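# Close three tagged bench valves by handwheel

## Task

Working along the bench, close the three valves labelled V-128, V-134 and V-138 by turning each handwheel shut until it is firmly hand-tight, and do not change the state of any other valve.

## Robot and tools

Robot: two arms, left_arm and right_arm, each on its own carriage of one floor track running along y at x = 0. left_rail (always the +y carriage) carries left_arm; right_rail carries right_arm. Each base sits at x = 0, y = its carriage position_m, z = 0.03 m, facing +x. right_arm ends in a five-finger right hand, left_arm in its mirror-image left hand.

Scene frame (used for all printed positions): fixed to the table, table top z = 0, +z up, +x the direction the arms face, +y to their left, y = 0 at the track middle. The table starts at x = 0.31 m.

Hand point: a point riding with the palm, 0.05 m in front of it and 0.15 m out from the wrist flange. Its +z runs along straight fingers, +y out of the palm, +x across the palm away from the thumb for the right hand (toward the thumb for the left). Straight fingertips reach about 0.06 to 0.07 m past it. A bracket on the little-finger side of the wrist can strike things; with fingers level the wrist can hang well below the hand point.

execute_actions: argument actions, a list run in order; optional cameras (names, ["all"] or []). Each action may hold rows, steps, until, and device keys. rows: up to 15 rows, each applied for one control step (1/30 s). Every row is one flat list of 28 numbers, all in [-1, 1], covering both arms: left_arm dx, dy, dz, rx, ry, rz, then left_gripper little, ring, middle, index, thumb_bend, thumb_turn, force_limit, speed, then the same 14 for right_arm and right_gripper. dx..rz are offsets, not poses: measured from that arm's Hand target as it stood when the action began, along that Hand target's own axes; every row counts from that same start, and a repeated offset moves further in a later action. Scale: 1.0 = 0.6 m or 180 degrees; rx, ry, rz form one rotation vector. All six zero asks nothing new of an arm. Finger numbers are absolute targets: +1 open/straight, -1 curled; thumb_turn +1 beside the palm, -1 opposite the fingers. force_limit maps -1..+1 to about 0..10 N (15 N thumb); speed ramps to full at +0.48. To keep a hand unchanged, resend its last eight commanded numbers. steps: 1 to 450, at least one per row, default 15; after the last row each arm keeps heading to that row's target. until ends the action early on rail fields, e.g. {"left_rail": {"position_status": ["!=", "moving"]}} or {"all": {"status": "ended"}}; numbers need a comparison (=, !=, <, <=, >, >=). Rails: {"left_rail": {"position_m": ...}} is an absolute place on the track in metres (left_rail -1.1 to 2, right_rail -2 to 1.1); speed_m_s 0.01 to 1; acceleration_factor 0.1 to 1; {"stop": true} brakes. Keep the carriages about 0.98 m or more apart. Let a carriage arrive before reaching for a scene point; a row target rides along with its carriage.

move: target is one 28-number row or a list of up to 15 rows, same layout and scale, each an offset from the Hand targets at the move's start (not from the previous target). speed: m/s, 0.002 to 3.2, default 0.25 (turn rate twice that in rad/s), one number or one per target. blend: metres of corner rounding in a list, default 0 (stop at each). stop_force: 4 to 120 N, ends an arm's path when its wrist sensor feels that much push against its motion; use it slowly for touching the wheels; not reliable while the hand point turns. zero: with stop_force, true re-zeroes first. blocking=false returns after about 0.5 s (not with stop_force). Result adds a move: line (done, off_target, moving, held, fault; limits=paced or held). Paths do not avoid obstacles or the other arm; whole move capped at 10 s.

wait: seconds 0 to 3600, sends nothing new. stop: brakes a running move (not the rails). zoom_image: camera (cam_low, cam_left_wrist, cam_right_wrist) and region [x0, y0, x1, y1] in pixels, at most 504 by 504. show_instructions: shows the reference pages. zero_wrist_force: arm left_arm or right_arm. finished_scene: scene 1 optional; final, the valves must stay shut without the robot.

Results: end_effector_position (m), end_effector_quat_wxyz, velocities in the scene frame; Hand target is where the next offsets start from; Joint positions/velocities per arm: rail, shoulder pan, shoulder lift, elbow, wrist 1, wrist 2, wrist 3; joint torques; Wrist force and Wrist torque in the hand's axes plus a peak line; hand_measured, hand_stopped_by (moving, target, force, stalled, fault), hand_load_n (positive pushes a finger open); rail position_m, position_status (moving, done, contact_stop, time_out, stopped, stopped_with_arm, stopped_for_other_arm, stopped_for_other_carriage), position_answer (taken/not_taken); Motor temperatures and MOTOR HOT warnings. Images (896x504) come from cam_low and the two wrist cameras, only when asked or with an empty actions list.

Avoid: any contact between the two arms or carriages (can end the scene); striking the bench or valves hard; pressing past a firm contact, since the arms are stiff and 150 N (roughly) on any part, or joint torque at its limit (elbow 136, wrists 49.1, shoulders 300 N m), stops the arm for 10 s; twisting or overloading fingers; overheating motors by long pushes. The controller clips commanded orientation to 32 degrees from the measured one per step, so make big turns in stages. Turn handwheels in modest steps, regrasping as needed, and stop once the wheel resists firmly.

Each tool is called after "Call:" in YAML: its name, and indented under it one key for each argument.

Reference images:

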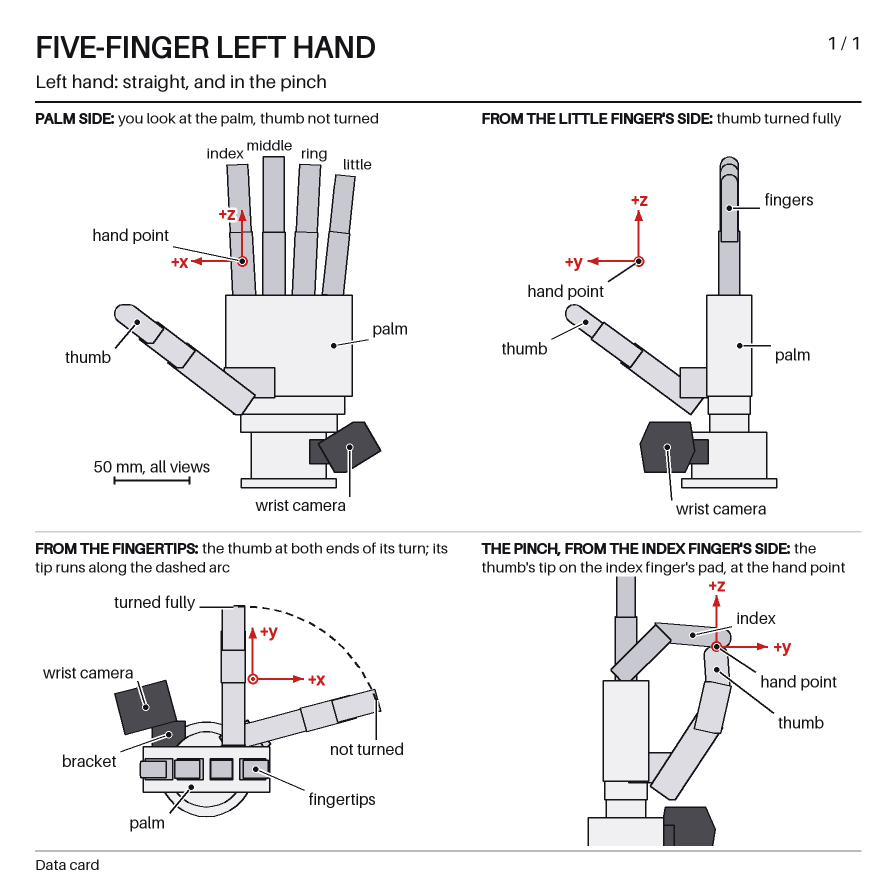

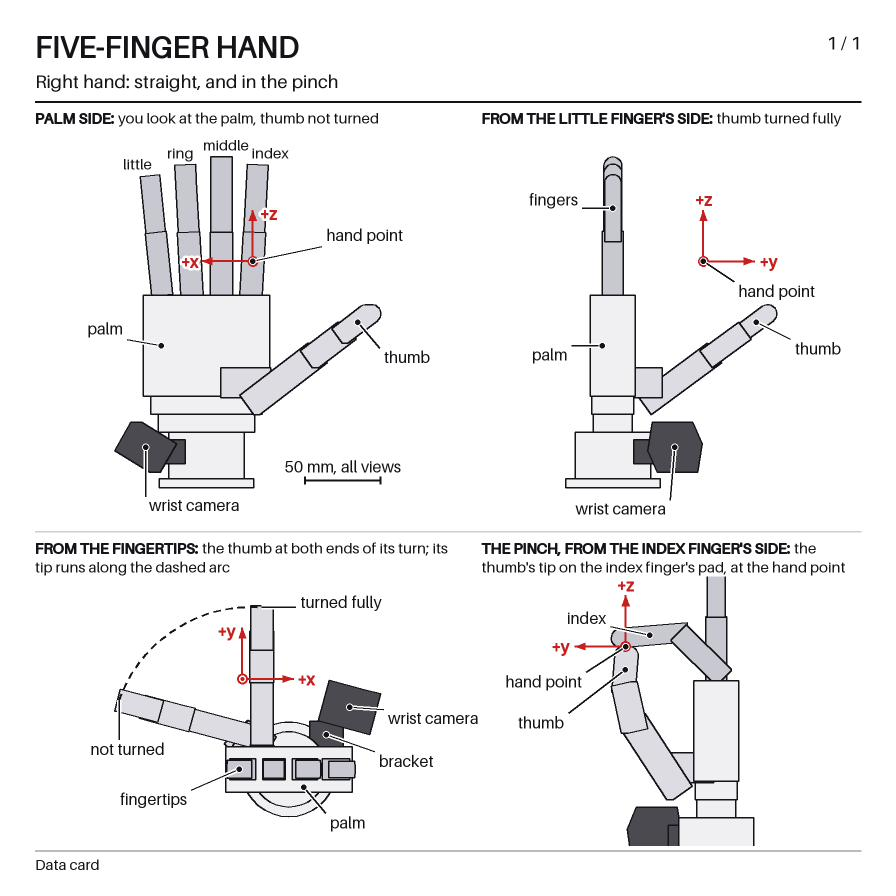

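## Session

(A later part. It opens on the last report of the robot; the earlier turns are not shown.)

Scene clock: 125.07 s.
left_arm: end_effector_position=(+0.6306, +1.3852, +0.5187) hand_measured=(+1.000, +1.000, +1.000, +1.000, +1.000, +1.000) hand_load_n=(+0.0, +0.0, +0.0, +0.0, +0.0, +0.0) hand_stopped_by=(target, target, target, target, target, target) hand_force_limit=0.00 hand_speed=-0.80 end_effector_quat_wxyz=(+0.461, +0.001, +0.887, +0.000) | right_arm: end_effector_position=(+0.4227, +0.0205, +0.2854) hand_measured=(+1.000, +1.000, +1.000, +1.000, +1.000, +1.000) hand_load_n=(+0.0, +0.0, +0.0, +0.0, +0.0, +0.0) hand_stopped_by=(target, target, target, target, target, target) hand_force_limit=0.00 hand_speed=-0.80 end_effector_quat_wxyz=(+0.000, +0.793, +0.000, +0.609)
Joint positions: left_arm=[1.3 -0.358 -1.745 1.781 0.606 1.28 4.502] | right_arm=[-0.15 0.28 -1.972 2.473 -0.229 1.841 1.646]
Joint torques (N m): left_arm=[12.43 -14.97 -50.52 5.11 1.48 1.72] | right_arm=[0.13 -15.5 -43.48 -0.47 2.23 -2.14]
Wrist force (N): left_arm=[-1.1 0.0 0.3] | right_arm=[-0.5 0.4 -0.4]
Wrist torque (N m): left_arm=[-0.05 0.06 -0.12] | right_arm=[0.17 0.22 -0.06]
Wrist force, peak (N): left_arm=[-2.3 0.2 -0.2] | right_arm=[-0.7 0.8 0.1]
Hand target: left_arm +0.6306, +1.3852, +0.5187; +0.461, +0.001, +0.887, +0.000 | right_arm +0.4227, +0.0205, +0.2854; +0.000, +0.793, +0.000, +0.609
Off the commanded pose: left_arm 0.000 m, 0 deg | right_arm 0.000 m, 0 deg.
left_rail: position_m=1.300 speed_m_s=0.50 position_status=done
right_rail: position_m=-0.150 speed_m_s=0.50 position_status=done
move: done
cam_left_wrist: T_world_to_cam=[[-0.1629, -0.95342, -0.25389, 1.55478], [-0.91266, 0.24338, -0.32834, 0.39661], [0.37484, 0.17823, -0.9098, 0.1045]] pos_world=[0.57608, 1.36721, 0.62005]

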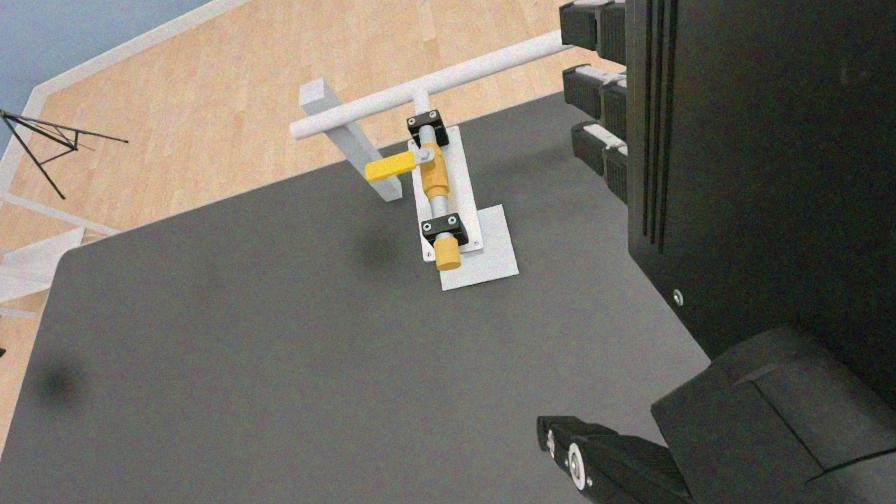

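Call:
execute_actions:
  actions:
    - {"left_rail":{"position_m":0.6},"right_rail":{"position_m":-1.6},"steps":250,"until":{"all":{"status":"ended"}}}
  cameras: ["cam_left_wrist","cam_right_wrist"]

Call:
zoom_image:
  camera: "cam_left_wrist"
  region: [300, 60, 560, 320]

Scene clock: 143.20 s.
left_arm: end_effector_position=(+0.6306, +0.6852, +0.5187) hand_measured=(+1.000, +1.000, +1.000, +1.000, +1.000, +1.000) hand_load_n=(+0.0, +0.0, -0.5, +0.0, +0.0, +0.0) hand_stopped_by=(target, target, target, target, target, target) hand_force_limit=0.00 hand_speed=-0.80 end_effector_quat_wxyz=(+0.461, +0.001, +0.887, +0.000) | right_arm: end_effector_position=(+0.4227, -1.4295, +0.2854) hand_measured=(+1.000, +1.000, +1.000, +1.000, +1.000, +1.000) hand_load_n=(+0.0, +0.0, +0.0, +0.0, +0.0, +0.0) hand_stopped_by=(target, target, target, target, target, target) hand_force_limit=0.00 hand_speed=-0.80 end_effector_quat_wxyz=(+0.000, +0.793, +0.000, +0.609)
Joint positions: left_arm=[0.6 -0.358 -1.744 1.781 0.606 1.28 4.502] | right_arm=[-1.6 0.28 -1.972 2.473 -0.229 1.841 1.646]
Joint torques (N m): left_arm=[-6.52 -38.45 -47.49 2.14 -0.74 1.63] | right_arm=[-5.91 -12.45 -53.19 1.45 1.24 -2.32]
Wrist force (N): left_arm=[-0.8 0.1 0.0] | right_arm=[-0.7 0.2 -0.4]
Wrist torque (N m): left_arm=[-0.01 0.02 -0.11] | right_arm=[0.13 0.24 -0.07]
Wrist force, peak (N): left_arm=[-1.3 0.2 0.1] | right_arm=[-1.1 1.1 -0.1]
Hand target: left_arm +0.6306, +0.6852, +0.5187; +0.461, +0.001, +0.887, +0.000 | right_arm +0.4227, -1.4295, +0.2854; +0.000, +0.793, +0.000, +0.609
Off the commanded pose: left_arm 0.000 m, 0 deg | right_arm 0.000 m, 0 deg.
left_rail: position_m=0.600 speed_m_s=0.50 position_status=done
right_rail: position_m=-1.600 speed_m_s=0.50 position_status=done
cam_left_wrist: T_world_to_cam=[[-0.16296, -0.95342, -0.25383, 0.88753], [-0.91278, 0.24335, -0.32806, 0.56697], [0.37455, 0.17823, -0.90992, 0.22954]] pos_world=[0.57618, 0.66731, 0.62015]
cam_right_wrist: T_world_to_cam=[[0.04072, -0.98237, 0.18244, -1.47273], [-0.64887, -0.16485, -0.74283, 0.26193], [0.75981, -0.08813, -0.64414, -0.14929]] pos_world=[0.34336, -1.41675, 0.36709]

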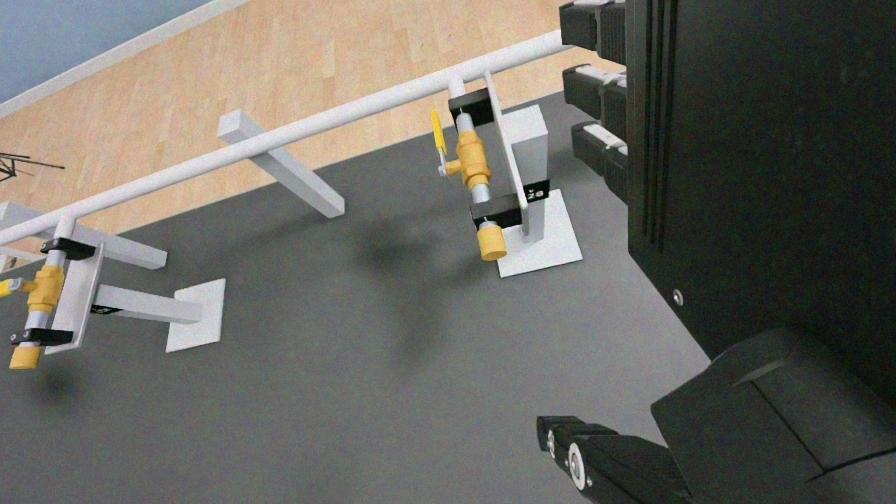

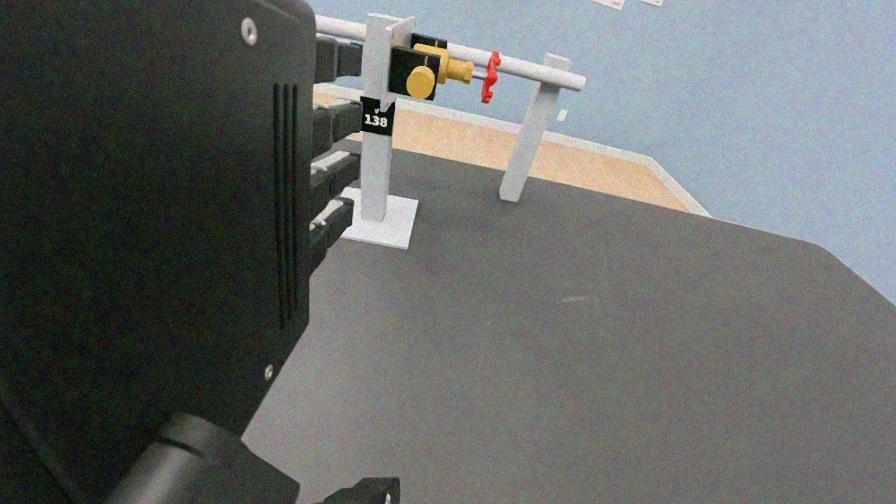

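Scaled by 1.938.

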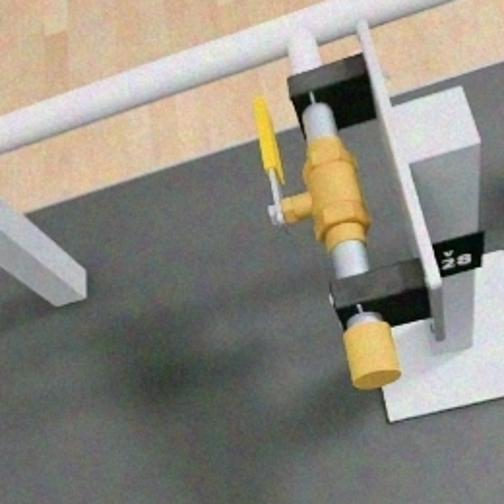

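Call:
execute_actions:
  actions:
    - {"left_rail":{"position_m":1.45},"steps":250,"until":{"all":{"status":"ended"}}}

Call:
move:
  target:
    - [0,0,0,0,0,-0.66,1,1,1,1,1,1,0,-0.8,0,0,0,0,0,0,1,1,1,1,1,1,0,-0.8]
    - [0,0,0,0,0,0.68,1,1,1,1,1,1,0,-0.8,0,0,0,0,0,0,1,1,1,1,1,1,0,-0.8]
    - [0,0,0,0,0,0,1,1,1,1,1,1,0,-0.8,0,0,0,0,0,0,1,1,1,1,1,1,0,-0.8]
  speed: 0.5
  blend: [0.02,0.02,0]
  cameras: ["cam_left_wrist"]

Call:
zoom_image:
  camera: "cam_left_wrist"
  region: [300, 60, 600, 360]

Scene clock: 221.63 s.
left_arm: end_effector_position=(+0.6306, +1.5352, +0.5188) hand_measured=(+1.000, +1.000, +1.000, +1.000, +1.000, +1.000) hand_load_n=(+0.0, +0.0, +0.0, +0.0, +0.0, +0.0) hand_stopped_by=(target, target, target, target, target, target) hand_force_limit=0.00 hand_speed=-0.80 end_effector_quat_wxyz=(+0.461, +0.001, +0.887, +0.000) | right_arm: end_effector_position=(+0.4227, -1.4295, +0.2854) hand_measured=(+1.000, +1.000, +1.000, +1.000, +1.000, +1.000) hand_load_n=(+0.0, -0.5, +0.0, +0.0, +0.0, +0.0) hand_stopped_by=(target, target, target, target, target, target) hand_force_limit=0.00 hand_speed=-0.80 end_effector_quat_wxyz=(+0.000, +0.793, +0.000, +0.609)
Joint positions: left_arm=[1.45 -0.358 -1.744 1.781 0.606 1.28 4.502] | right_arm=[-1.6 0.28 -1.972 2.473 -0.229 1.841 1.646]
Joint torques (N m): left_arm=[7.66 -28.93 -41.38 0.95 -0.63 1.43] | right_arm=[-9.78 -2.3 -51.38 1.4 1.04 -2.74]
Wrist force (N): left_arm=[-1.1 0.0 0.2] | right_arm=[-0.2 0.4 0.0]
Wrist torque (N m): left_arm=[-0.04 0.06 -0.12] | right_arm=[0.14 0.17 -0.04]
Wrist force, peak (N): left_arm=[-1.2 0.8 0.2] | right_arm=[-0.8 0.7 0.2]
Hand target: left_arm +0.6306, +1.5352, +0.5187; +0.461, +0.001, +0.887, +0.000 | right_arm +0.4227, -1.4295, +0.2854; +0.000, +0.793, +0.000, +0.609
Off the commanded pose: left_arm 0.000 m, 0 deg | right_arm 0.000 m, 0 deg.
left_rail: position_m=1.450 speed_m_s=0.50 position_status=done
right_rail: position_m=-1.600 speed_m_s=0.50 position_status=done

Scene clock: 228.80 s.
left_arm: end_effector_position=(+0.6306, +1.5352, +0.5187) hand_measured=(+1.000, +1.000, +1.000, +1.000, +1.000, +1.000) hand_load_n=(+0.0, +0.0, +0.0, +0.0, +0.0, +0.0) hand_stopped_by=(target, target, target, target, target, target) hand_force_limit=0.00 hand_speed=-0.80 end_effector_quat_wxyz=(+0.461, +0.001, +0.887, +0.000) | right_arm: end_effector_position=(+0.4227, -1.4295, +0.2854) hand_measured=(+1.000, +1.000, +1.000, +1.000, +1.000, +1.000) hand_load_n=(+0.0, +0.0, +0.0, +0.0, +0.0, +0.0) hand_stopped_by=(target, target, target, target, target, target) hand_force_limit=0.00 hand_speed=-0.80 end_effector_quat_wxyz=(+0.000, +0.793, +0.000, +0.609)
Joint positions: left_arm=[1.45 -0.358 -1.745 1.781 0.606 1.28 -1.781] | right_arm=[-1.6 0.28 -1.972 2.473 -0.229 1.841 1.646]
Joint torques (N m): left_arm=[13.1 -14.12 -51.21 5.09 1.74 -1.8] | right_arm=[-14.53 8.38 -52.27 0.7 0.27 -2.3]
Wrist force (N): left_arm=[-1.0 0.0 0.2] | right_arm=[-0.5 0.3 -0.1]
Wrist torque (N m): left_arm=[-0.04 0.04 0.00] | right_arm=[0.13 0.20 -0.06]
Wrist force, peak (N): left_arm=[1.1 1.5 0.4] | right_arm=[-1.1 0.3 0.6]
Hand target: left_arm +0.6306, +1.5352, +0.5187; +0.461, +0.001, +0.887, +0.000 | right_arm +0.4227, -1.4295, +0.2854; +0.000, +0.793, +0.000, +0.609
Off the commanded pose: left_arm 0.000 m, 0 deg | right_arm 0.000 m, 0 deg.
left_rail: position_m=1.450 speed_m_s=0.50 position_status=done
right_rail: position_m=-1.600 speed_m_s=0.50 position_status=done
move: done
cam_left_wrist: T_world_to_cam=[[-0.16317, -0.9533, -0.25417, 1.69798], [-0.91266, 0.2437, -0.32812, 0.3596], [0.37474, 0.17843, -0.9098, 0.07758]] pos_world=[0.57617, 1.51721, 0.62015]

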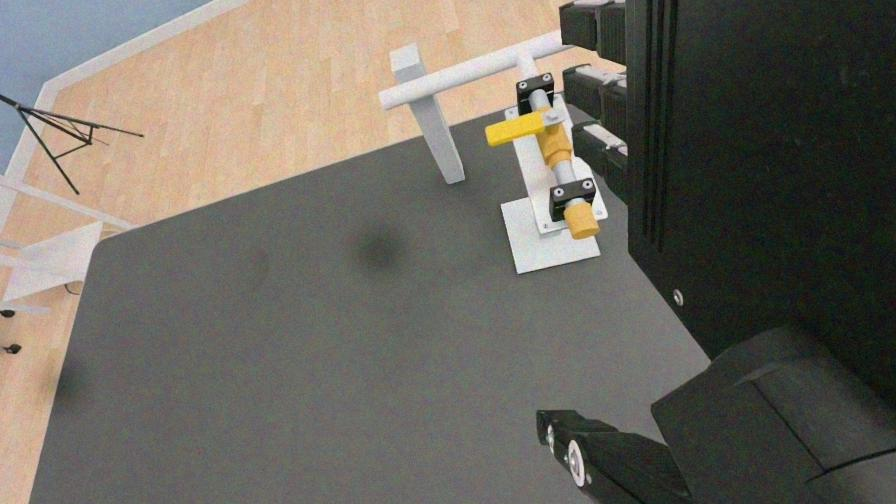

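Scaled by 1.680.

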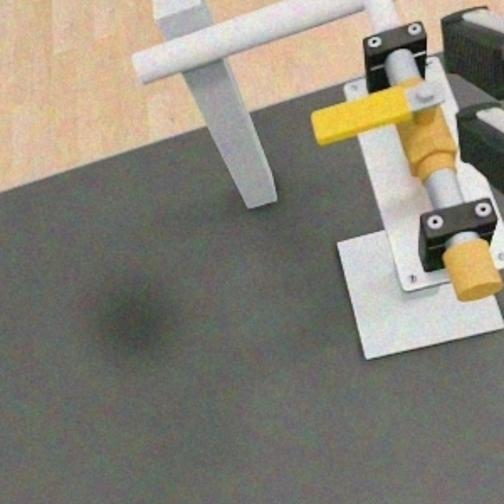

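Call:
move:
  target:
    - [-0.0397,-0.975,0.1147,0.271,-0.523,0.523,1,1,1,1,1,1,0,-0.8,0,0,0,0,0,0,1,1,1,1,1,1,0,-0.8]
  speed: 0.25
  cameras: ["cam_low","cam_left_wrist"]

Scene clock: 245.97 s.
left_arm: end_effector_position=(+0.6999, +0.9501, +0.4982) hand_measured=(+1.000, +1.000, +1.000, +1.000, +1.000, +1.000) hand_load_n=(+0.0, +0.0, +0.0, +0.0, +0.0, +0.0) hand_stopped_by=(target, target, target, target, target, target) hand_force_limit=0.00 hand_speed=-0.80 end_effector_quat_wxyz=(+0.707, +0.707, +0.001, +0.001) | right_arm: end_effector_position=(+0.4227, -1.4295, +0.2854) hand_measured=(+1.000, +1.000, +1.000, +1.000, +1.000, +1.000) hand_load_n=(+0.0, +0.0, +0.0, +0.0, +0.0, +0.0) hand_stopped_by=(target, target, target, target, target, target) hand_force_limit=0.00 hand_speed=-0.80 end_effector_quat_wxyz=(+0.000, +0.793, +0.000, +0.609)
Joint positions: left_arm=[1.45 -0.584 -1.292 1.73 -0.439 2.556 -0.001] | right_arm=[-1.6 0.28 -1.972 2.473 -0.229 1.841 1.646]
Joint torques (N m): left_arm=[13.46 -50.38 -49.46 3.62 2.27 1.29] | right_arm=[-12.7 6.28 -53.19 1.44 -0.58 -1.99]
Wrist force (N): left_arm=[0.6 1.4 0.6] | right_arm=[-0.6 0.3 0.2]
Wrist torque (N m): left_arm=[-0.05 0.04 -0.23] | right_arm=[0.12 0.22 -0.07]
Wrist force, peak (N): left_arm=[1.0 1.5 1.2] | right_arm=[-0.9 0.7 0.4]
Hand target: left_arm +0.7000, +0.9501, +0.4982; +0.707, +0.707, +0.001, +0.001 | right_arm +0.4227, -1.4295, +0.2854; +0.000, +0.793, +0.000, +0.609
Off the commanded pose: left_arm 0.000 m, 0 deg | right_arm 0.000 m, 0 deg.
left_rail: position_m=1.450 speed_m_s=0.50 position_status=done
right_rail: position_m=-1.600 speed_m_s=0.50 position_status=done
move: done
cam_left_wrist: T_world_to_cam=[[0.3001, -0.01307, -0.95382, 0.27731], [0.7922, 0.56042, 0.24157, -1.2194], [0.53138, -0.82811, 0.17853, 0.4418]] pos_world=[0.64802, 1.05285, 0.48019]

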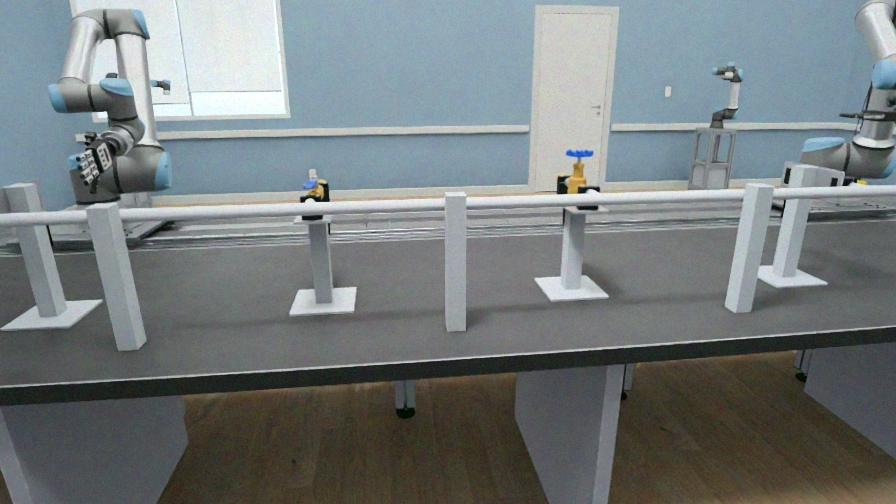

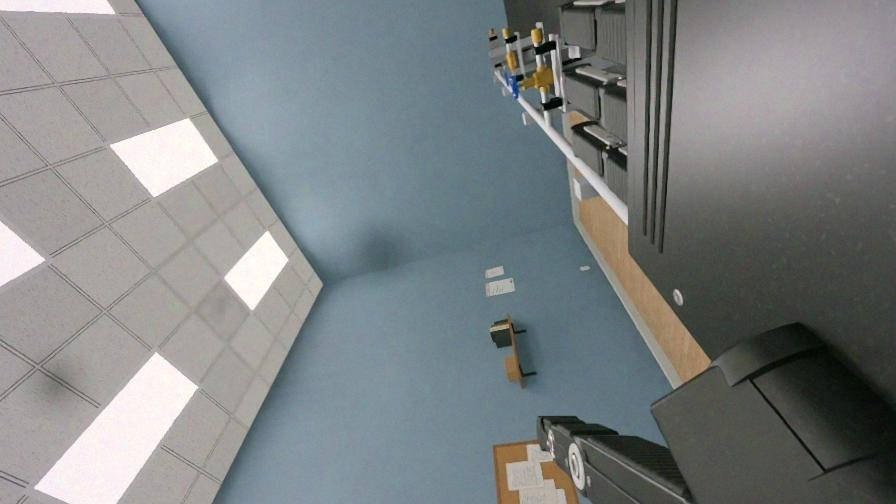

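Call:
move:
  target:
    - [0.067,-0.3,0.083,0,0,0,1,1,1,1,1,1,0,-0.8,0,0,0,0,0,0,1,1,1,1,1,1,0,-0.8]
  speed: 0.2
  cameras: ["cam_low","cam_left_wrist"]

Call:
zoom_image:
  camera: "cam_left_wrist"
  region: [380, 20, 630, 270]

Scene clock: 252.47 s.
left_arm: end_effector_position=(+0.7402, +0.9004, +0.3185) hand_measured=(+1.000, +1.000, +1.000, +1.000, +1.000, +1.000) hand_load_n=(+0.0, +0.0, +0.0, +0.0, +0.0, +0.0) hand_stopped_by=(target, target, target, target, target, target) hand_force_limit=0.00 hand_speed=-0.80 end_effector_quat_wxyz=(+0.707, +0.707, +0.001, +0.001) | right_arm: end_effector_position=(+0.4227, -1.4295, +0.2854) hand_measured=(+1.000, +1.000, +1.000, +1.000, +1.000, +1.000) hand_load_n=(+0.0, +0.0, +0.0, -0.5, +0.0, +0.0) hand_stopped_by=(target, target, target, target, target, target) hand_force_limit=0.00 hand_speed=-0.80 end_effector_quat_wxyz=(+0.000, +0.793, +0.000, +0.609)
Joint positions: left_arm=[1.45 -0.609 -1.053 1.746 -0.694 2.531 -0.001] | right_arm=[-1.6 0.28 -1.972 2.473 -0.229 1.841 1.646]
Joint torques (N m): left_arm=[-6.94 -64.1 -43.46 -5.15 -1.76 -2.04] | right_arm=[-13.23 3.58 -53.08 0.97 -0.78 -1.59]
Wrist force (N): left_arm=[0.5 1.0 0.5] | right_arm=[-0.5 0.5 0.1]
Wrist torque (N m): left_arm=[-0.11 0.05 -0.12] | right_arm=[0.14 0.21 -0.06]
Wrist force, peak (N): left_arm=[0.9 2.8 0.3] | right_arm=[-0.8 0.9 0.2]
Hand target: left_arm +0.7403, +0.9003, +0.3182; +0.707, +0.707, +0.001, +0.001 | right_arm +0.4227, -1.4295, +0.2854; +0.000, +0.793, +0.000, +0.609
Off the commanded pose: left_arm 0.000 m, 0 deg | right_arm 0.000 m, 0 deg.
left_rail: position_m=1.450 speed_m_s=0.50 position_status=done
right_rail: position_m=-1.600 speed_m_s=0.50 position_status=done
move: done
cam_left_wrist: T_world_to_cam=[[0.30027, -0.01282, -0.95377, 0.09282], [0.79215, 0.56036, 0.24186, -1.17997], [0.53135, -0.82815, 0.17842, 0.41147]] pos_world=[0.68822, 1.00315, 0.3005]

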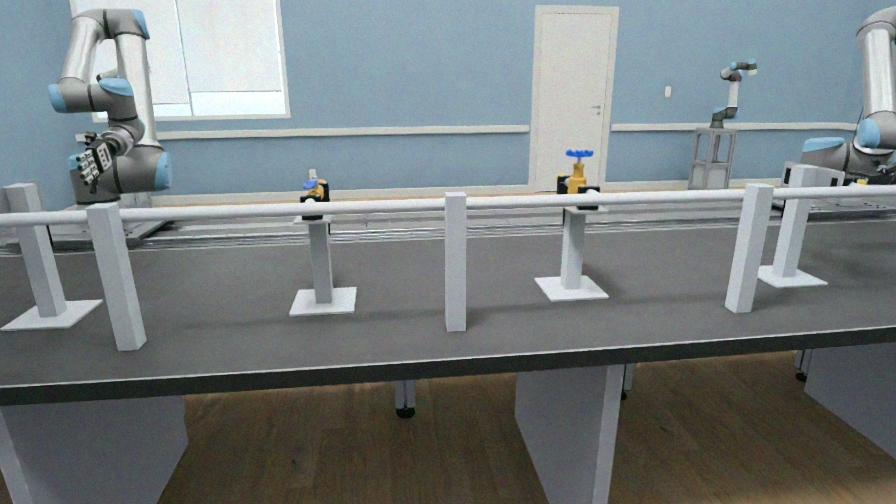

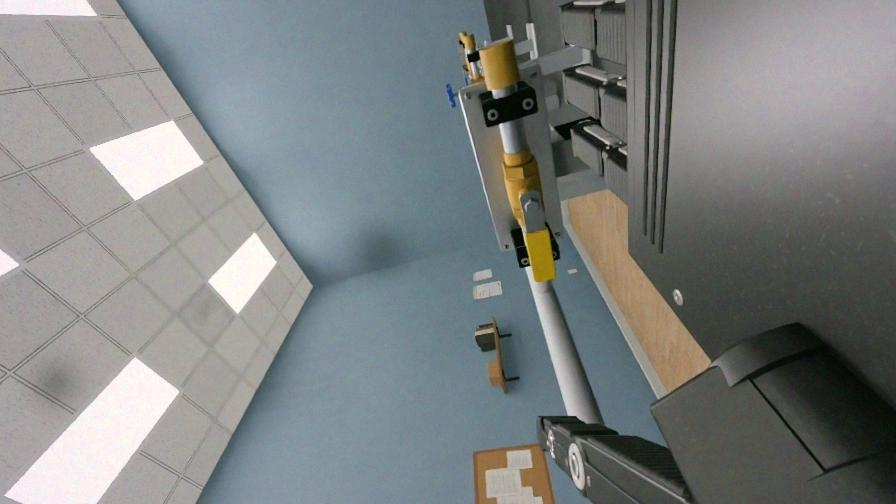

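Scaled by 2.016.

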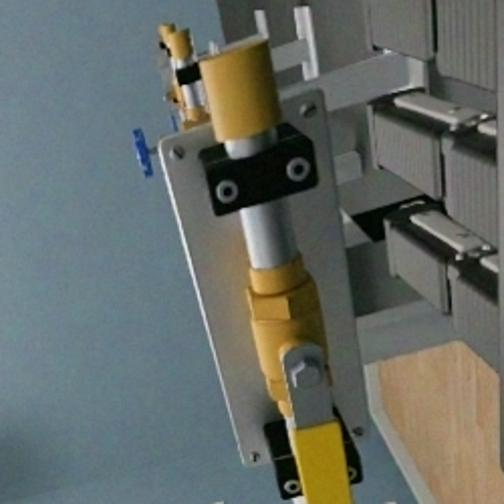

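Call:
move:
  target:
    - [0,0,0,0,0,0,-1,-1,1,1,1,-1,0,0,0,0,0,0,0,0,1,1,1,1,1,1,0,-0.8]
    - [0.2745,-0.0537,0.0833,0,0,0,-1,-1,1,1,1,-1,0,0,0,0,0,0,0,0,1,1,1,1,1,1,0,-0.8]
  speed: 0.1
  cameras: ["cam_low","cam_left_wrist"]

Call:
zoom_image:
  camera: "cam_left_wrist"
  region: [440, 0, 740, 300]

Scene clock: 281.83 s.
left_arm: end_effector_position=(+0.9049, +0.8506, +0.2861) hand_measured=(-1.000, -1.000, +1.000, +1.000, +1.000, -1.000) hand_load_n=(+0.0, +0.0, +0.0, +0.0, +0.0, +0.0) hand_stopped_by=(target, target, target, target, target, target) hand_force_limit=0.00 hand_speed=0.00 end_effector_quat_wxyz=(+0.707, +0.707, +0.001, +0.001) | right_arm: end_effector_position=(+0.4227, -1.4295, +0.2854) hand_measured=(+1.000, +1.000, +1.000, +1.000, +1.000, +1.000) hand_load_n=(+0.0, +0.0, +0.0, +0.0, +0.0, +0.0) hand_stopped_by=(target, target, target, target, target, target) hand_force_limit=0.00 hand_speed=-0.80 end_effector_quat_wxyz=(+0.000, +0.793, +0.000, +0.609)
Joint positions: left_arm=[1.45 -0.551 -0.789 1.341 -0.554 2.589 -0.001] | right_arm=[-1.6 0.28 -1.972 2.473 -0.229 1.841 1.646]
Joint torques (N m): left_arm=[13.35 -85.3 -46.78 3.43 2.09 1.78] | right_arm=[-13.12 3.87 -51.57 1.35 -1.7 -1.63]
Wrist force (N): left_arm=[0.7 1.5 0.4] | right_arm=[-0.6 0.6 -0.2]
Wrist torque (N m): left_arm=[-0.03 0.04 -0.24] | right_arm=[0.19 0.23 -0.06]
Wrist force, peak (N): left_arm=[1.4 1.5 0.4] | right_arm=[-1.0 0.6 0.5]
Hand target: left_arm +0.9050, +0.8506, +0.2861; +0.707, +0.707, +0.001, +0.001 | right_arm +0.4227, -1.4295, +0.2854; +0.000, +0.793, +0.000, +0.609
Off the commanded pose: left_arm 0.000 m, 0 deg | right_arm 0.000 m, 0 deg.
left_rail: position_m=1.450 speed_m_s=0.50 position_status=done
right_rail: position_m=-1.600 speed_m_s=0.50 position_status=done
move: done
cam_left_wrist: T_world_to_cam=[[0.3002, -0.01288, -0.95379, 0.01191], [0.79215, 0.5604, 0.24176, -1.27479], [0.53139, -0.82812, 0.17844, 0.28837]] pos_world=[0.85302, 0.95335, 0.2681]

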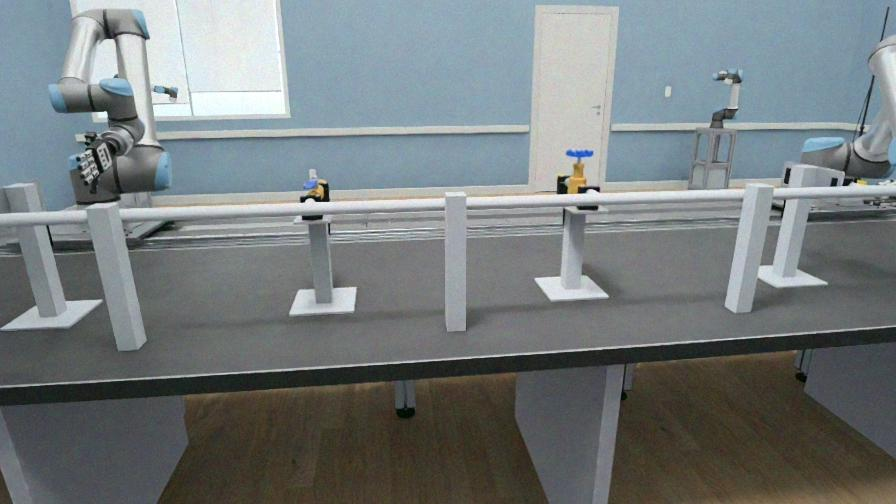

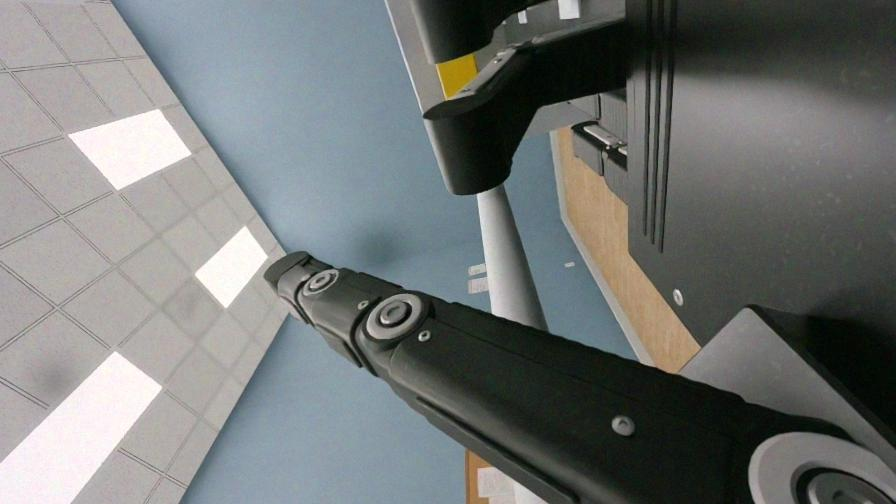

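Scaled by 1.680.

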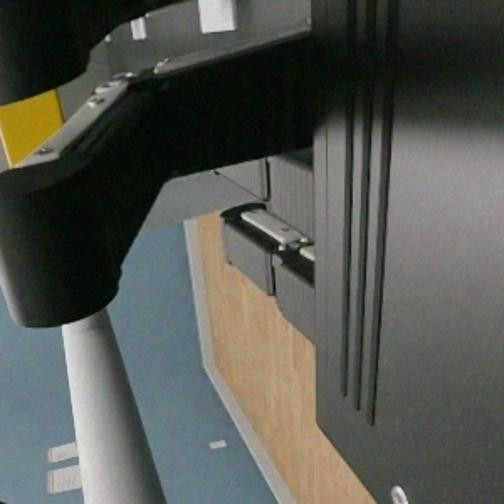

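Call:
move:
  target:
    - [0,0,0.14,0,0,0,-1,-1,1,1,1,-1,0,0,0,0,0,0,0,0,1,1,1,1,1,1,0,-0.8]
  speed: 0.03
  stop_force: 8
  cameras: ["cam_low","cam_left_wrist"]

Call:
zoom_image:
  camera: "cam_left_wrist"
  region: [340, 0, 640, 300]

Call:
zoom_image:
  camera: "cam_low"
  region: [740, 120, 896, 240]

Scene clock: 293.00 s.
left_arm: end_effector_position=(+0.9052, +0.7666, +0.2861) hand_measured=(-1.000, -1.000, +1.000, +1.000, +1.000, -1.000) hand_load_n=(+0.0, +0.0, +0.0, +0.0, +0.0, +0.0) hand_stopped_by=(target, target, target, target, target, target) hand_force_limit=0.00 hand_speed=0.00 end_effector_quat_wxyz=(+0.707, +0.707, +0.001, +0.001) | right_arm: end_effector_position=(+0.4227, -1.4295, +0.2854) hand_measured=(+1.000, +1.000, +1.000, +1.000, +1.000, +1.000) hand_load_n=(+0.0, +0.0, +0.0, +0.0, +0.0, +0.0) hand_stopped_by=(target, target, target, target, target, target) hand_force_limit=0.00 hand_speed=-0.80 end_effector_quat_wxyz=(+0.000, +0.793, +0.000, +0.609)
Joint positions: left_arm=[1.45 -0.625 -0.739 1.247 -0.509 2.515 -0.001] | right_arm=[-1.6 0.28 -1.972 2.473 -0.229 1.841 1.646]
Joint torques (N m): left_arm=[-6.94 -90.35 -47.91 3.17 -1.72 1.45] | right_arm=[-13.97 5.26 -51.3 0.88 -1.92 -1.35]
Wrist force (N): left_arm=[1.1 1.6 0.5] | right_arm=[-0.6 0.2 0.4]
Wrist torque (N m): left_arm=[-0.02 -0.02 -0.22] | right_arm=[0.09 0.21 -0.07]
Wrist force, peak (N): left_arm=[1.0 1.9 0.6] | right_arm=[-1.4 0.4 0.2]
Hand target: left_arm +0.9052, +0.7666, +0.2861; +0.707, +0.707, +0.001, +0.001 | right_arm +0.4227, -1.4295, +0.2854; +0.000, +0.793, +0.000, +0.609
Off the commanded pose: left_arm 0.000 m, 0 deg | right_arm 0.000 m, 0 deg.
left_rail: position_m=1.450 speed_m_s=0.50 position_status=done
right_rail: position_m=-1.600 speed_m_s=0.50 position_status=done
move: done
cam_left_wrist: T_world_to_cam=[[0.3002, -0.01288, -0.95379, 0.01087], [0.79215, 0.5604, 0.24176, -1.2279], [0.53139, -0.82812, 0.17844, 0.21868]] pos_world=[0.85322, 0.86935, 0.2682]

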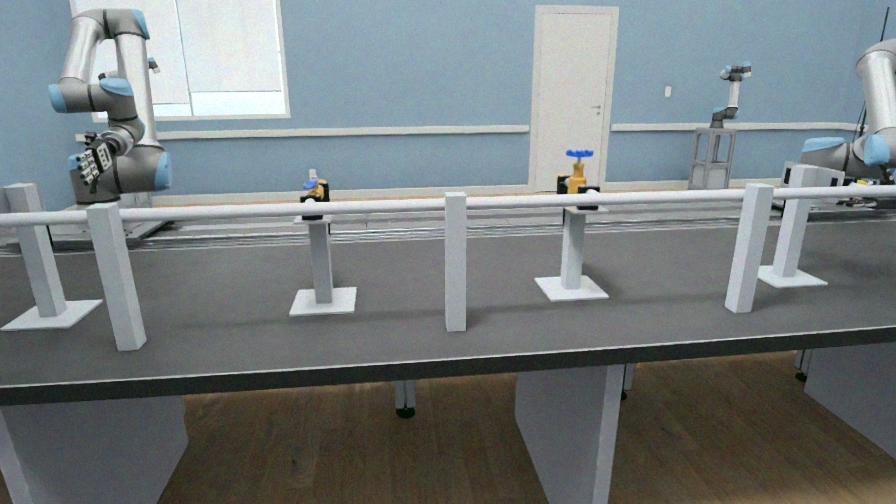

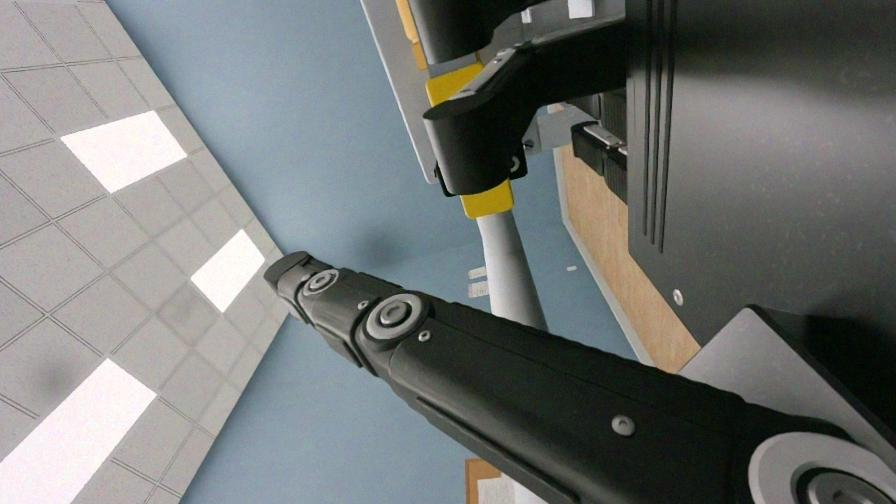

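Scaled by 1.680.

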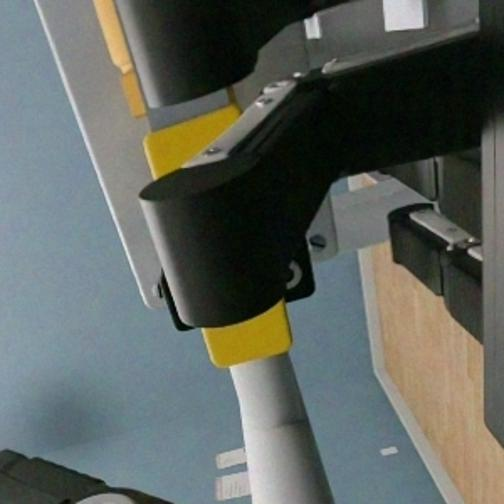

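Scaled by 3.231.

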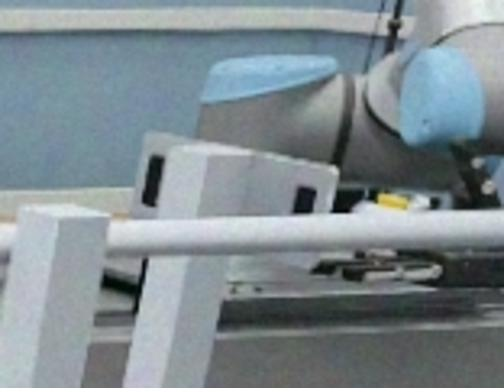

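Call:
move:
  target:
    - [0,0.08,0,0,0,0,-1,-1,1,1,1,-1,0,0,0,0,0,0,0,0,1,1,1,1,1,1,0,-0.8]
  speed: 0.01
  stop_force: 6
  cameras: ["cam_left_wrist"]

Call:
zoom_image:
  camera: "cam_left_wrist"
  region: [340, 0, 640, 300]

Scene clock: 305.80 s.
left_arm: end_effector_position=(+0.9052, +0.7666, +0.3195) hand_measured=(-1.000, -1.000, +1.000, +1.000, +1.000, -1.000) hand_load_n=(+0.0, +0.0, +0.0, +0.5, +0.0, +0.0) hand_stopped_by=(target, target, target, target, target, target) hand_force_limit=0.00 hand_speed=0.00 end_effector_quat_wxyz=(+0.707, +0.707, +0.001, +0.001) | right_arm: end_effector_position=(+0.4227, -1.4295, +0.2854) hand_measured=(+1.000, +1.000, +1.000, +1.000, +1.000, +1.000) hand_load_n=(+0.0, +0.0, +0.0, +0.0, +0.0, +0.0) hand_stopped_by=(target, target, target, target, target, target) hand_force_limit=0.00 hand_speed=-0.80 end_effector_quat_wxyz=(+0.000, +0.793, +0.000, +0.609)
Joint positions: left_arm=[1.45 -0.625 -0.766 1.232 -0.467 2.515 -0.001] | right_arm=[-1.6 0.28 -1.972 2.473 -0.229 1.841 1.646]
Joint torques (N m): left_arm=[1.56 -94.18 -31.62 -6.39 -0.07 -1.24] | right_arm=[-14.51 5.18 -51.69 1.27 -1.81 -1.41]
Wrist force (N): left_arm=[0.5 -3.3 -5.8] | right_arm=[-0.7 0.3 0.1]
Wrist torque (N m): left_arm=[0.59 -0.01 -0.23] | right_arm=[0.12 0.24 -0.07]
Wrist force, peak (N): left_arm=[2.9 -10.3 -4.2] | right_arm=[-1.2 0.5 0.0]
Hand target: left_arm +0.9052, +0.7666, +0.3194; +0.707, +0.707, +0.001, +0.001 (not the last commanded pose) | right_arm +0.4227, -1.4295, +0.2854; +0.000, +0.793, +0.000, +0.609
Off the commanded pose: left_arm 0.015 m, 0 deg | right_arm 0.000 m, 0 deg.
left_rail: position_m=1.450 speed_m_s=0.50 position_status=done
right_rail: position_m=-1.600 speed_m_s=0.50 position_status=done
move: contact (left_arm)
cam_left_wrist: T_world_to_cam=[[0.3002, -0.01288, -0.95379, 0.04263], [0.79215, 0.5604, 0.24176, -1.23595], [0.53139, -0.82812, 0.17844, 0.21274]] pos_world=[0.85322, 0.86935, 0.3015]

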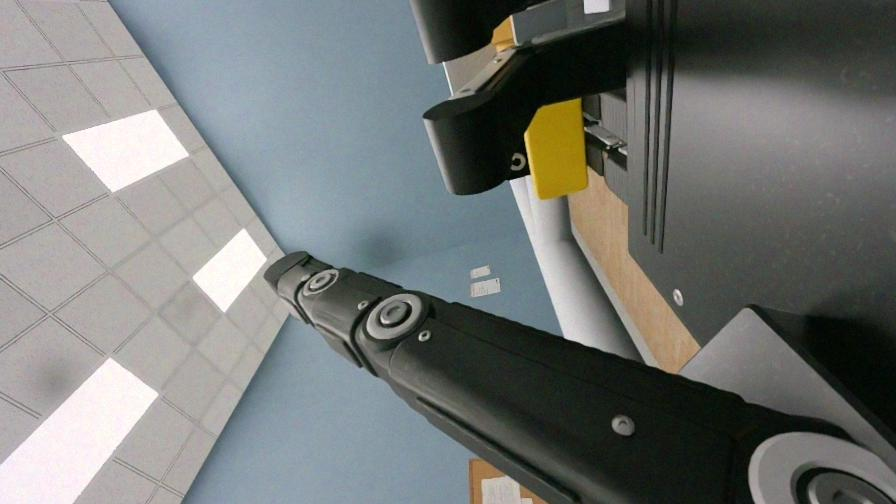

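Scaled by 1.680.

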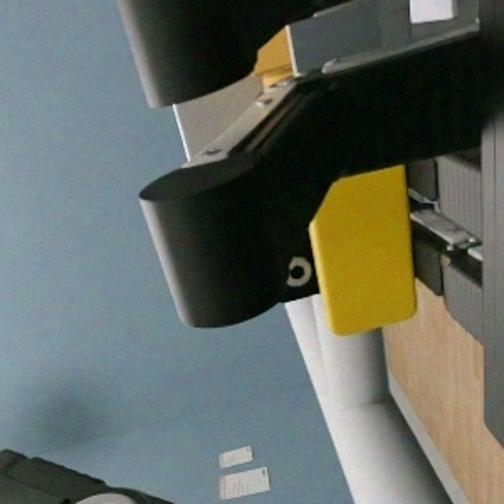

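Call:
move:
  target:
    - [0,-0.02,0,0,0,0,-1,-1,1,1,1,-1,0,0,0,0,0,0,0,0,1,1,1,1,1,1,0,-0.8]
    - [0,-0.02,-0.01,0,0,0,-1,-1,1,1,1,-1,0,0,0,0,0,0,0,0,1,1,1,1,1,1,0,-0.8]
  speed: 0.02

Call:
move:
  target:
    - [0,0.06,0,0,0,0,-1,-1,1,1,1,-1,0,0,0,0,0,0,0,0,1,1,1,1,1,1,0,-0.8]
  speed: 0.01
  stop_force: 8
  cameras: ["cam_left_wrist"]

Call:
zoom_image:
  camera: "cam_left_wrist"
  region: [440, 50, 640, 250]

Scene clock: 328.17 s.
left_arm: end_effector_position=(+0.9052, +0.7723, +0.3074) hand_measured=(-1.000, -1.000, +1.000, +1.000, +1.000, -1.000) hand_load_n=(+0.0, +0.0, +0.0, +0.0, +0.0, +0.0) hand_stopped_by=(target, target, target, target, target, target) hand_force_limit=0.00 hand_speed=0.00 end_effector_quat_wxyz=(+0.707, +0.707, +0.001, +0.001) | right_arm: end_effector_position=(+0.4227, -1.4295, +0.2854) hand_measured=(+1.000, +1.000, +1.000, +1.000, +1.000, +1.000) hand_load_n=(+0.0, +0.0, +0.0, +0.0, +0.0, +0.0) hand_stopped_by=(target, target, target, target, target, target) hand_force_limit=0.00 hand_speed=-0.80 end_effector_quat_wxyz=(+0.000, +0.793, +0.000, +0.609)
Joint positions: left_arm=[1.45 -0.621 -0.761 1.245 -0.485 2.519 -0.001] | right_arm=[-1.6 0.28 -1.972 2.473 -0.229 1.841 1.646]
Joint torques (N m): left_arm=[13.11 -113.58 -25.45 -4.86 2.01 0.58] | right_arm=[-14.99 6.09 -51.49 1.07 -1.07 -1.57]
Wrist force (N): left_arm=[2.0 0.9 0.0] | right_arm=[-0.4 0.6 0.1]
Wrist torque (N m): left_arm=[-0.10 -0.19 -0.14] | right_arm=[0.16 0.19 -0.05]
Wrist force, peak (N): left_arm=[1.6 -4.1 -6.4] | right_arm=[-0.9 0.6 0.3]
Hand target: left_arm +0.9052, +0.7726, +0.3074; +0.707, +0.707, +0.001, +0.001 | right_arm +0.4227, -1.4295, +0.2854; +0.000, +0.793, +0.000, +0.609
Off the commanded pose: left_arm 0.000 m, 0 deg | right_arm 0.000 m, 0 deg.
left_rail: position_m=1.450 speed_m_s=0.50 position_status=done
right_rail: position_m=-1.600 speed_m_s=0.50 position_status=done
move: done

Scene clock: 330.90 s.
left_arm: end_effector_position=(+0.9052, +0.7726, +0.3196) hand_measured=(-1.000, -1.000, +1.000, +1.000, +1.000, -1.000) hand_load_n=(+0.0, +0.0, +0.0, +0.5, +0.0, -0.5) hand_stopped_by=(target, target, target, target, target, target) hand_force_limit=0.00 hand_speed=0.00 end_effector_quat_wxyz=(+0.707, +0.707, +0.001, +0.001) | right_arm: end_effector_position=(+0.4227, -1.4295, +0.2854) hand_measured=(+1.000, +1.000, +1.000, +1.000, +1.000, +1.000) hand_load_n=(+0.0, +0.0, +0.0, +0.0, +0.0, +0.0) hand_stopped_by=(target, target, target, target, target, target) hand_force_limit=0.00 hand_speed=-0.80 end_effector_quat_wxyz=(+0.000, +0.793, +0.000, +0.609)
Joint positions: left_arm=[1.45 -0.62 -0.771 1.239 -0.47 2.52 -0.001] | right_arm=[-1.6 0.28 -1.972 2.473 -0.229 1.841 1.646]
Joint torques (N m): left_arm=[11.01 -99.85 -32.51 -6.47 2.09 -1.33] | right_arm=[-12.93 7.59 -49.87 1.61 -1.52 -1.3]
Wrist force (N): left_arm=[4.4 -8.7 2.1] | right_arm=[-0.8 0.7 0.2]
Wrist torque (N m): left_arm=[0.23 0.01 0.05] | right_arm=[0.16 0.25 -0.07]
Wrist force, peak (N): left_arm=[6.5 -14.5 3.4] | right_arm=[-0.9 0.5 0.6]
Hand target: left_arm +0.9051, +0.7726, +0.3196; +0.707, +0.707, +0.001, +0.001 (not the last commanded pose) | right_arm +0.4227, -1.4295, +0.2854; +0.000, +0.793, +0.000, +0.609
Off the commanded pose: left_arm 0.024 m, 0 deg | right_arm 0.000 m, 0 deg.
left_rail: position_m=1.450 speed_m_s=0.50 position_status=done
right_rail: position_m=-1.600 speed_m_s=0.50 position_status=done
move: contact (left_arm)
cam_left_wrist: T_world_to_cam=[[0.30015, -0.0128, -0.95381, 0.04287], [0.79217, 0.56038, 0.24176, -1.23936], [0.5314, -0.82814, 0.17834, 0.21771]] pos_world=[0.85322, 0.87535, 0.3017]

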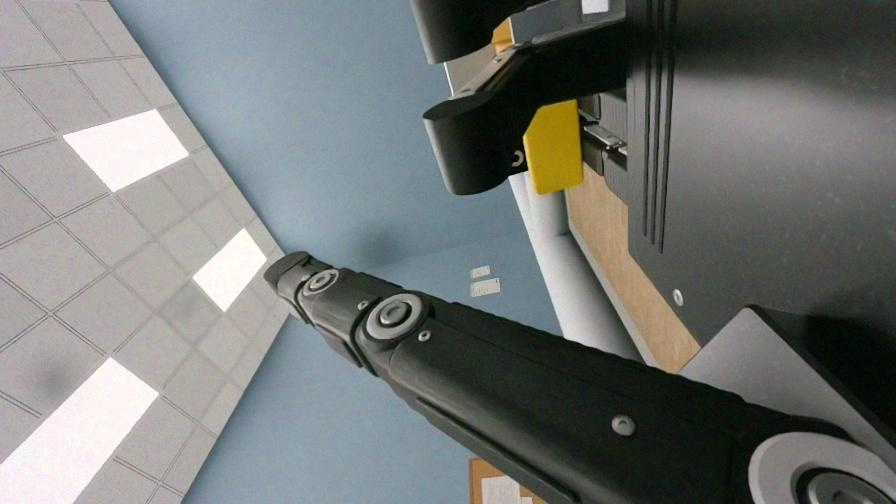

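Scaled by 2.520.

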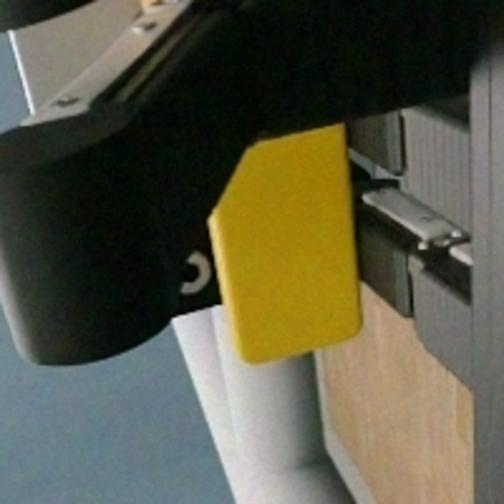

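Call:
move:
  target:
    - [0,0.012,0,0,0,0,-1,-1,1,1,1,-1,0,0,0,0,0,0,0,0,1,1,1,1,1,1,0,-0.8]
  speed: 0.01
  stop_force: 35
  cameras: ["cam_left_wrist"]

Call:
zoom_image:
  camera: "cam_left_wrist"
  region: [440, 50, 640, 250]

Scene clock: 342.07 s.
left_arm: end_effector_position=(+0.9051, +0.7726, +0.3212) hand_measured=(-1.000, -1.000, +1.000, +1.000, +1.000, -1.000) hand_load_n=(+0.0, +0.0, +1.5, +2.0, +0.0, +0.0) hand_stopped_by=(target, target, target, target, target, target) hand_force_limit=0.00 hand_speed=0.00 end_effector_quat_wxyz=(+0.707, +0.707, +0.001, +0.000) | right_arm: end_effector_position=(+0.4227, -1.4295, +0.2854) hand_measured=(+1.000, +1.000, +1.000, +1.000, +1.000, +1.000) hand_load_n=(+0.0, +0.0, +0.0, +0.0, +0.0, +0.0) hand_stopped_by=(target, target, target, target, target, target) hand_force_limit=0.00 hand_speed=-0.80 end_effector_quat_wxyz=(+0.000, +0.793, +0.000, +0.609)
Joint positions: left_arm=[1.45 -0.62 -0.772 1.239 -0.467 2.52 -0.001] | right_arm=[-1.6 0.28 -1.972 2.473 -0.229 1.841 1.646]
Joint torques (N m): left_arm=[3.29 -142.92 -52.3 -11.97 4.45 0.04] | right_arm=[-12.57 8.24 -51.68 1.18 -1.73 -0.94]
Wrist force (N): left_arm=[14.5 -43.5 10.6] | right_arm=[-0.8 0.3 0.1]
Wrist torque (N m): left_arm=[1.49 0.63 0.94] | right_arm=[0.11 0.25 -0.08]
Wrist force, peak (N): left_arm=[16.0 -50.0 11.4] | right_arm=[-1.0 0.8 0.2]
Hand target: left_arm +0.9051, +0.7726, +0.3212; +0.707, +0.707, +0.001, +0.000 (not the last commanded pose) | right_arm +0.4227, -1.4295, +0.2854; +0.000, +0.793, +0.000, +0.609
Off the commanded pose: left_arm 0.006 m, 0 deg | right_arm 0.000 m, 0 deg.
left_rail: position_m=1.450 speed_m_s=0.50 position_status=done
right_rail: position_m=-1.600 speed_m_s=0.50 position_status=done
move: contact (left_arm)
cam_left_wrist: T_world_to_cam=[[0.29947, -0.01232, -0.95403, 0.04465], [0.79235, 0.56024, 0.24149, -1.23961], [0.5315, -0.82824, 0.17754, 0.21773]] pos_world=[0.85311, 0.87536, 0.3033]

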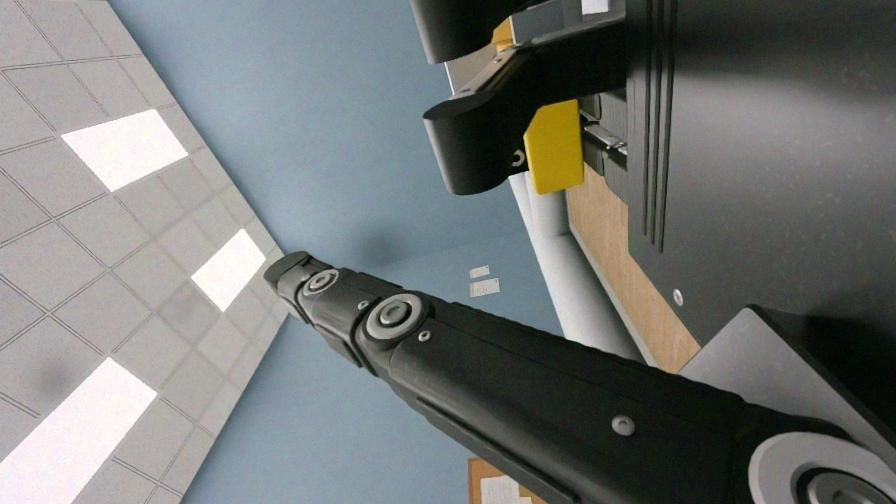

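Scaled by 2.520.

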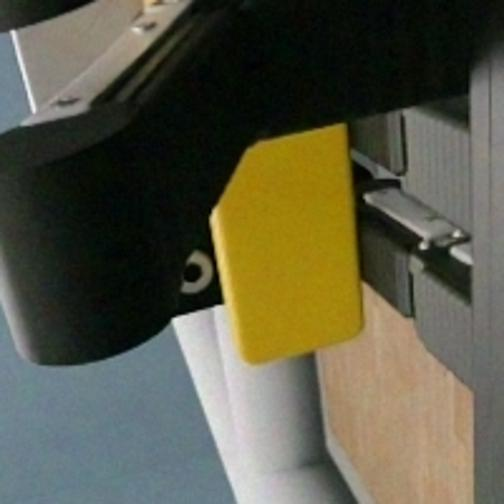

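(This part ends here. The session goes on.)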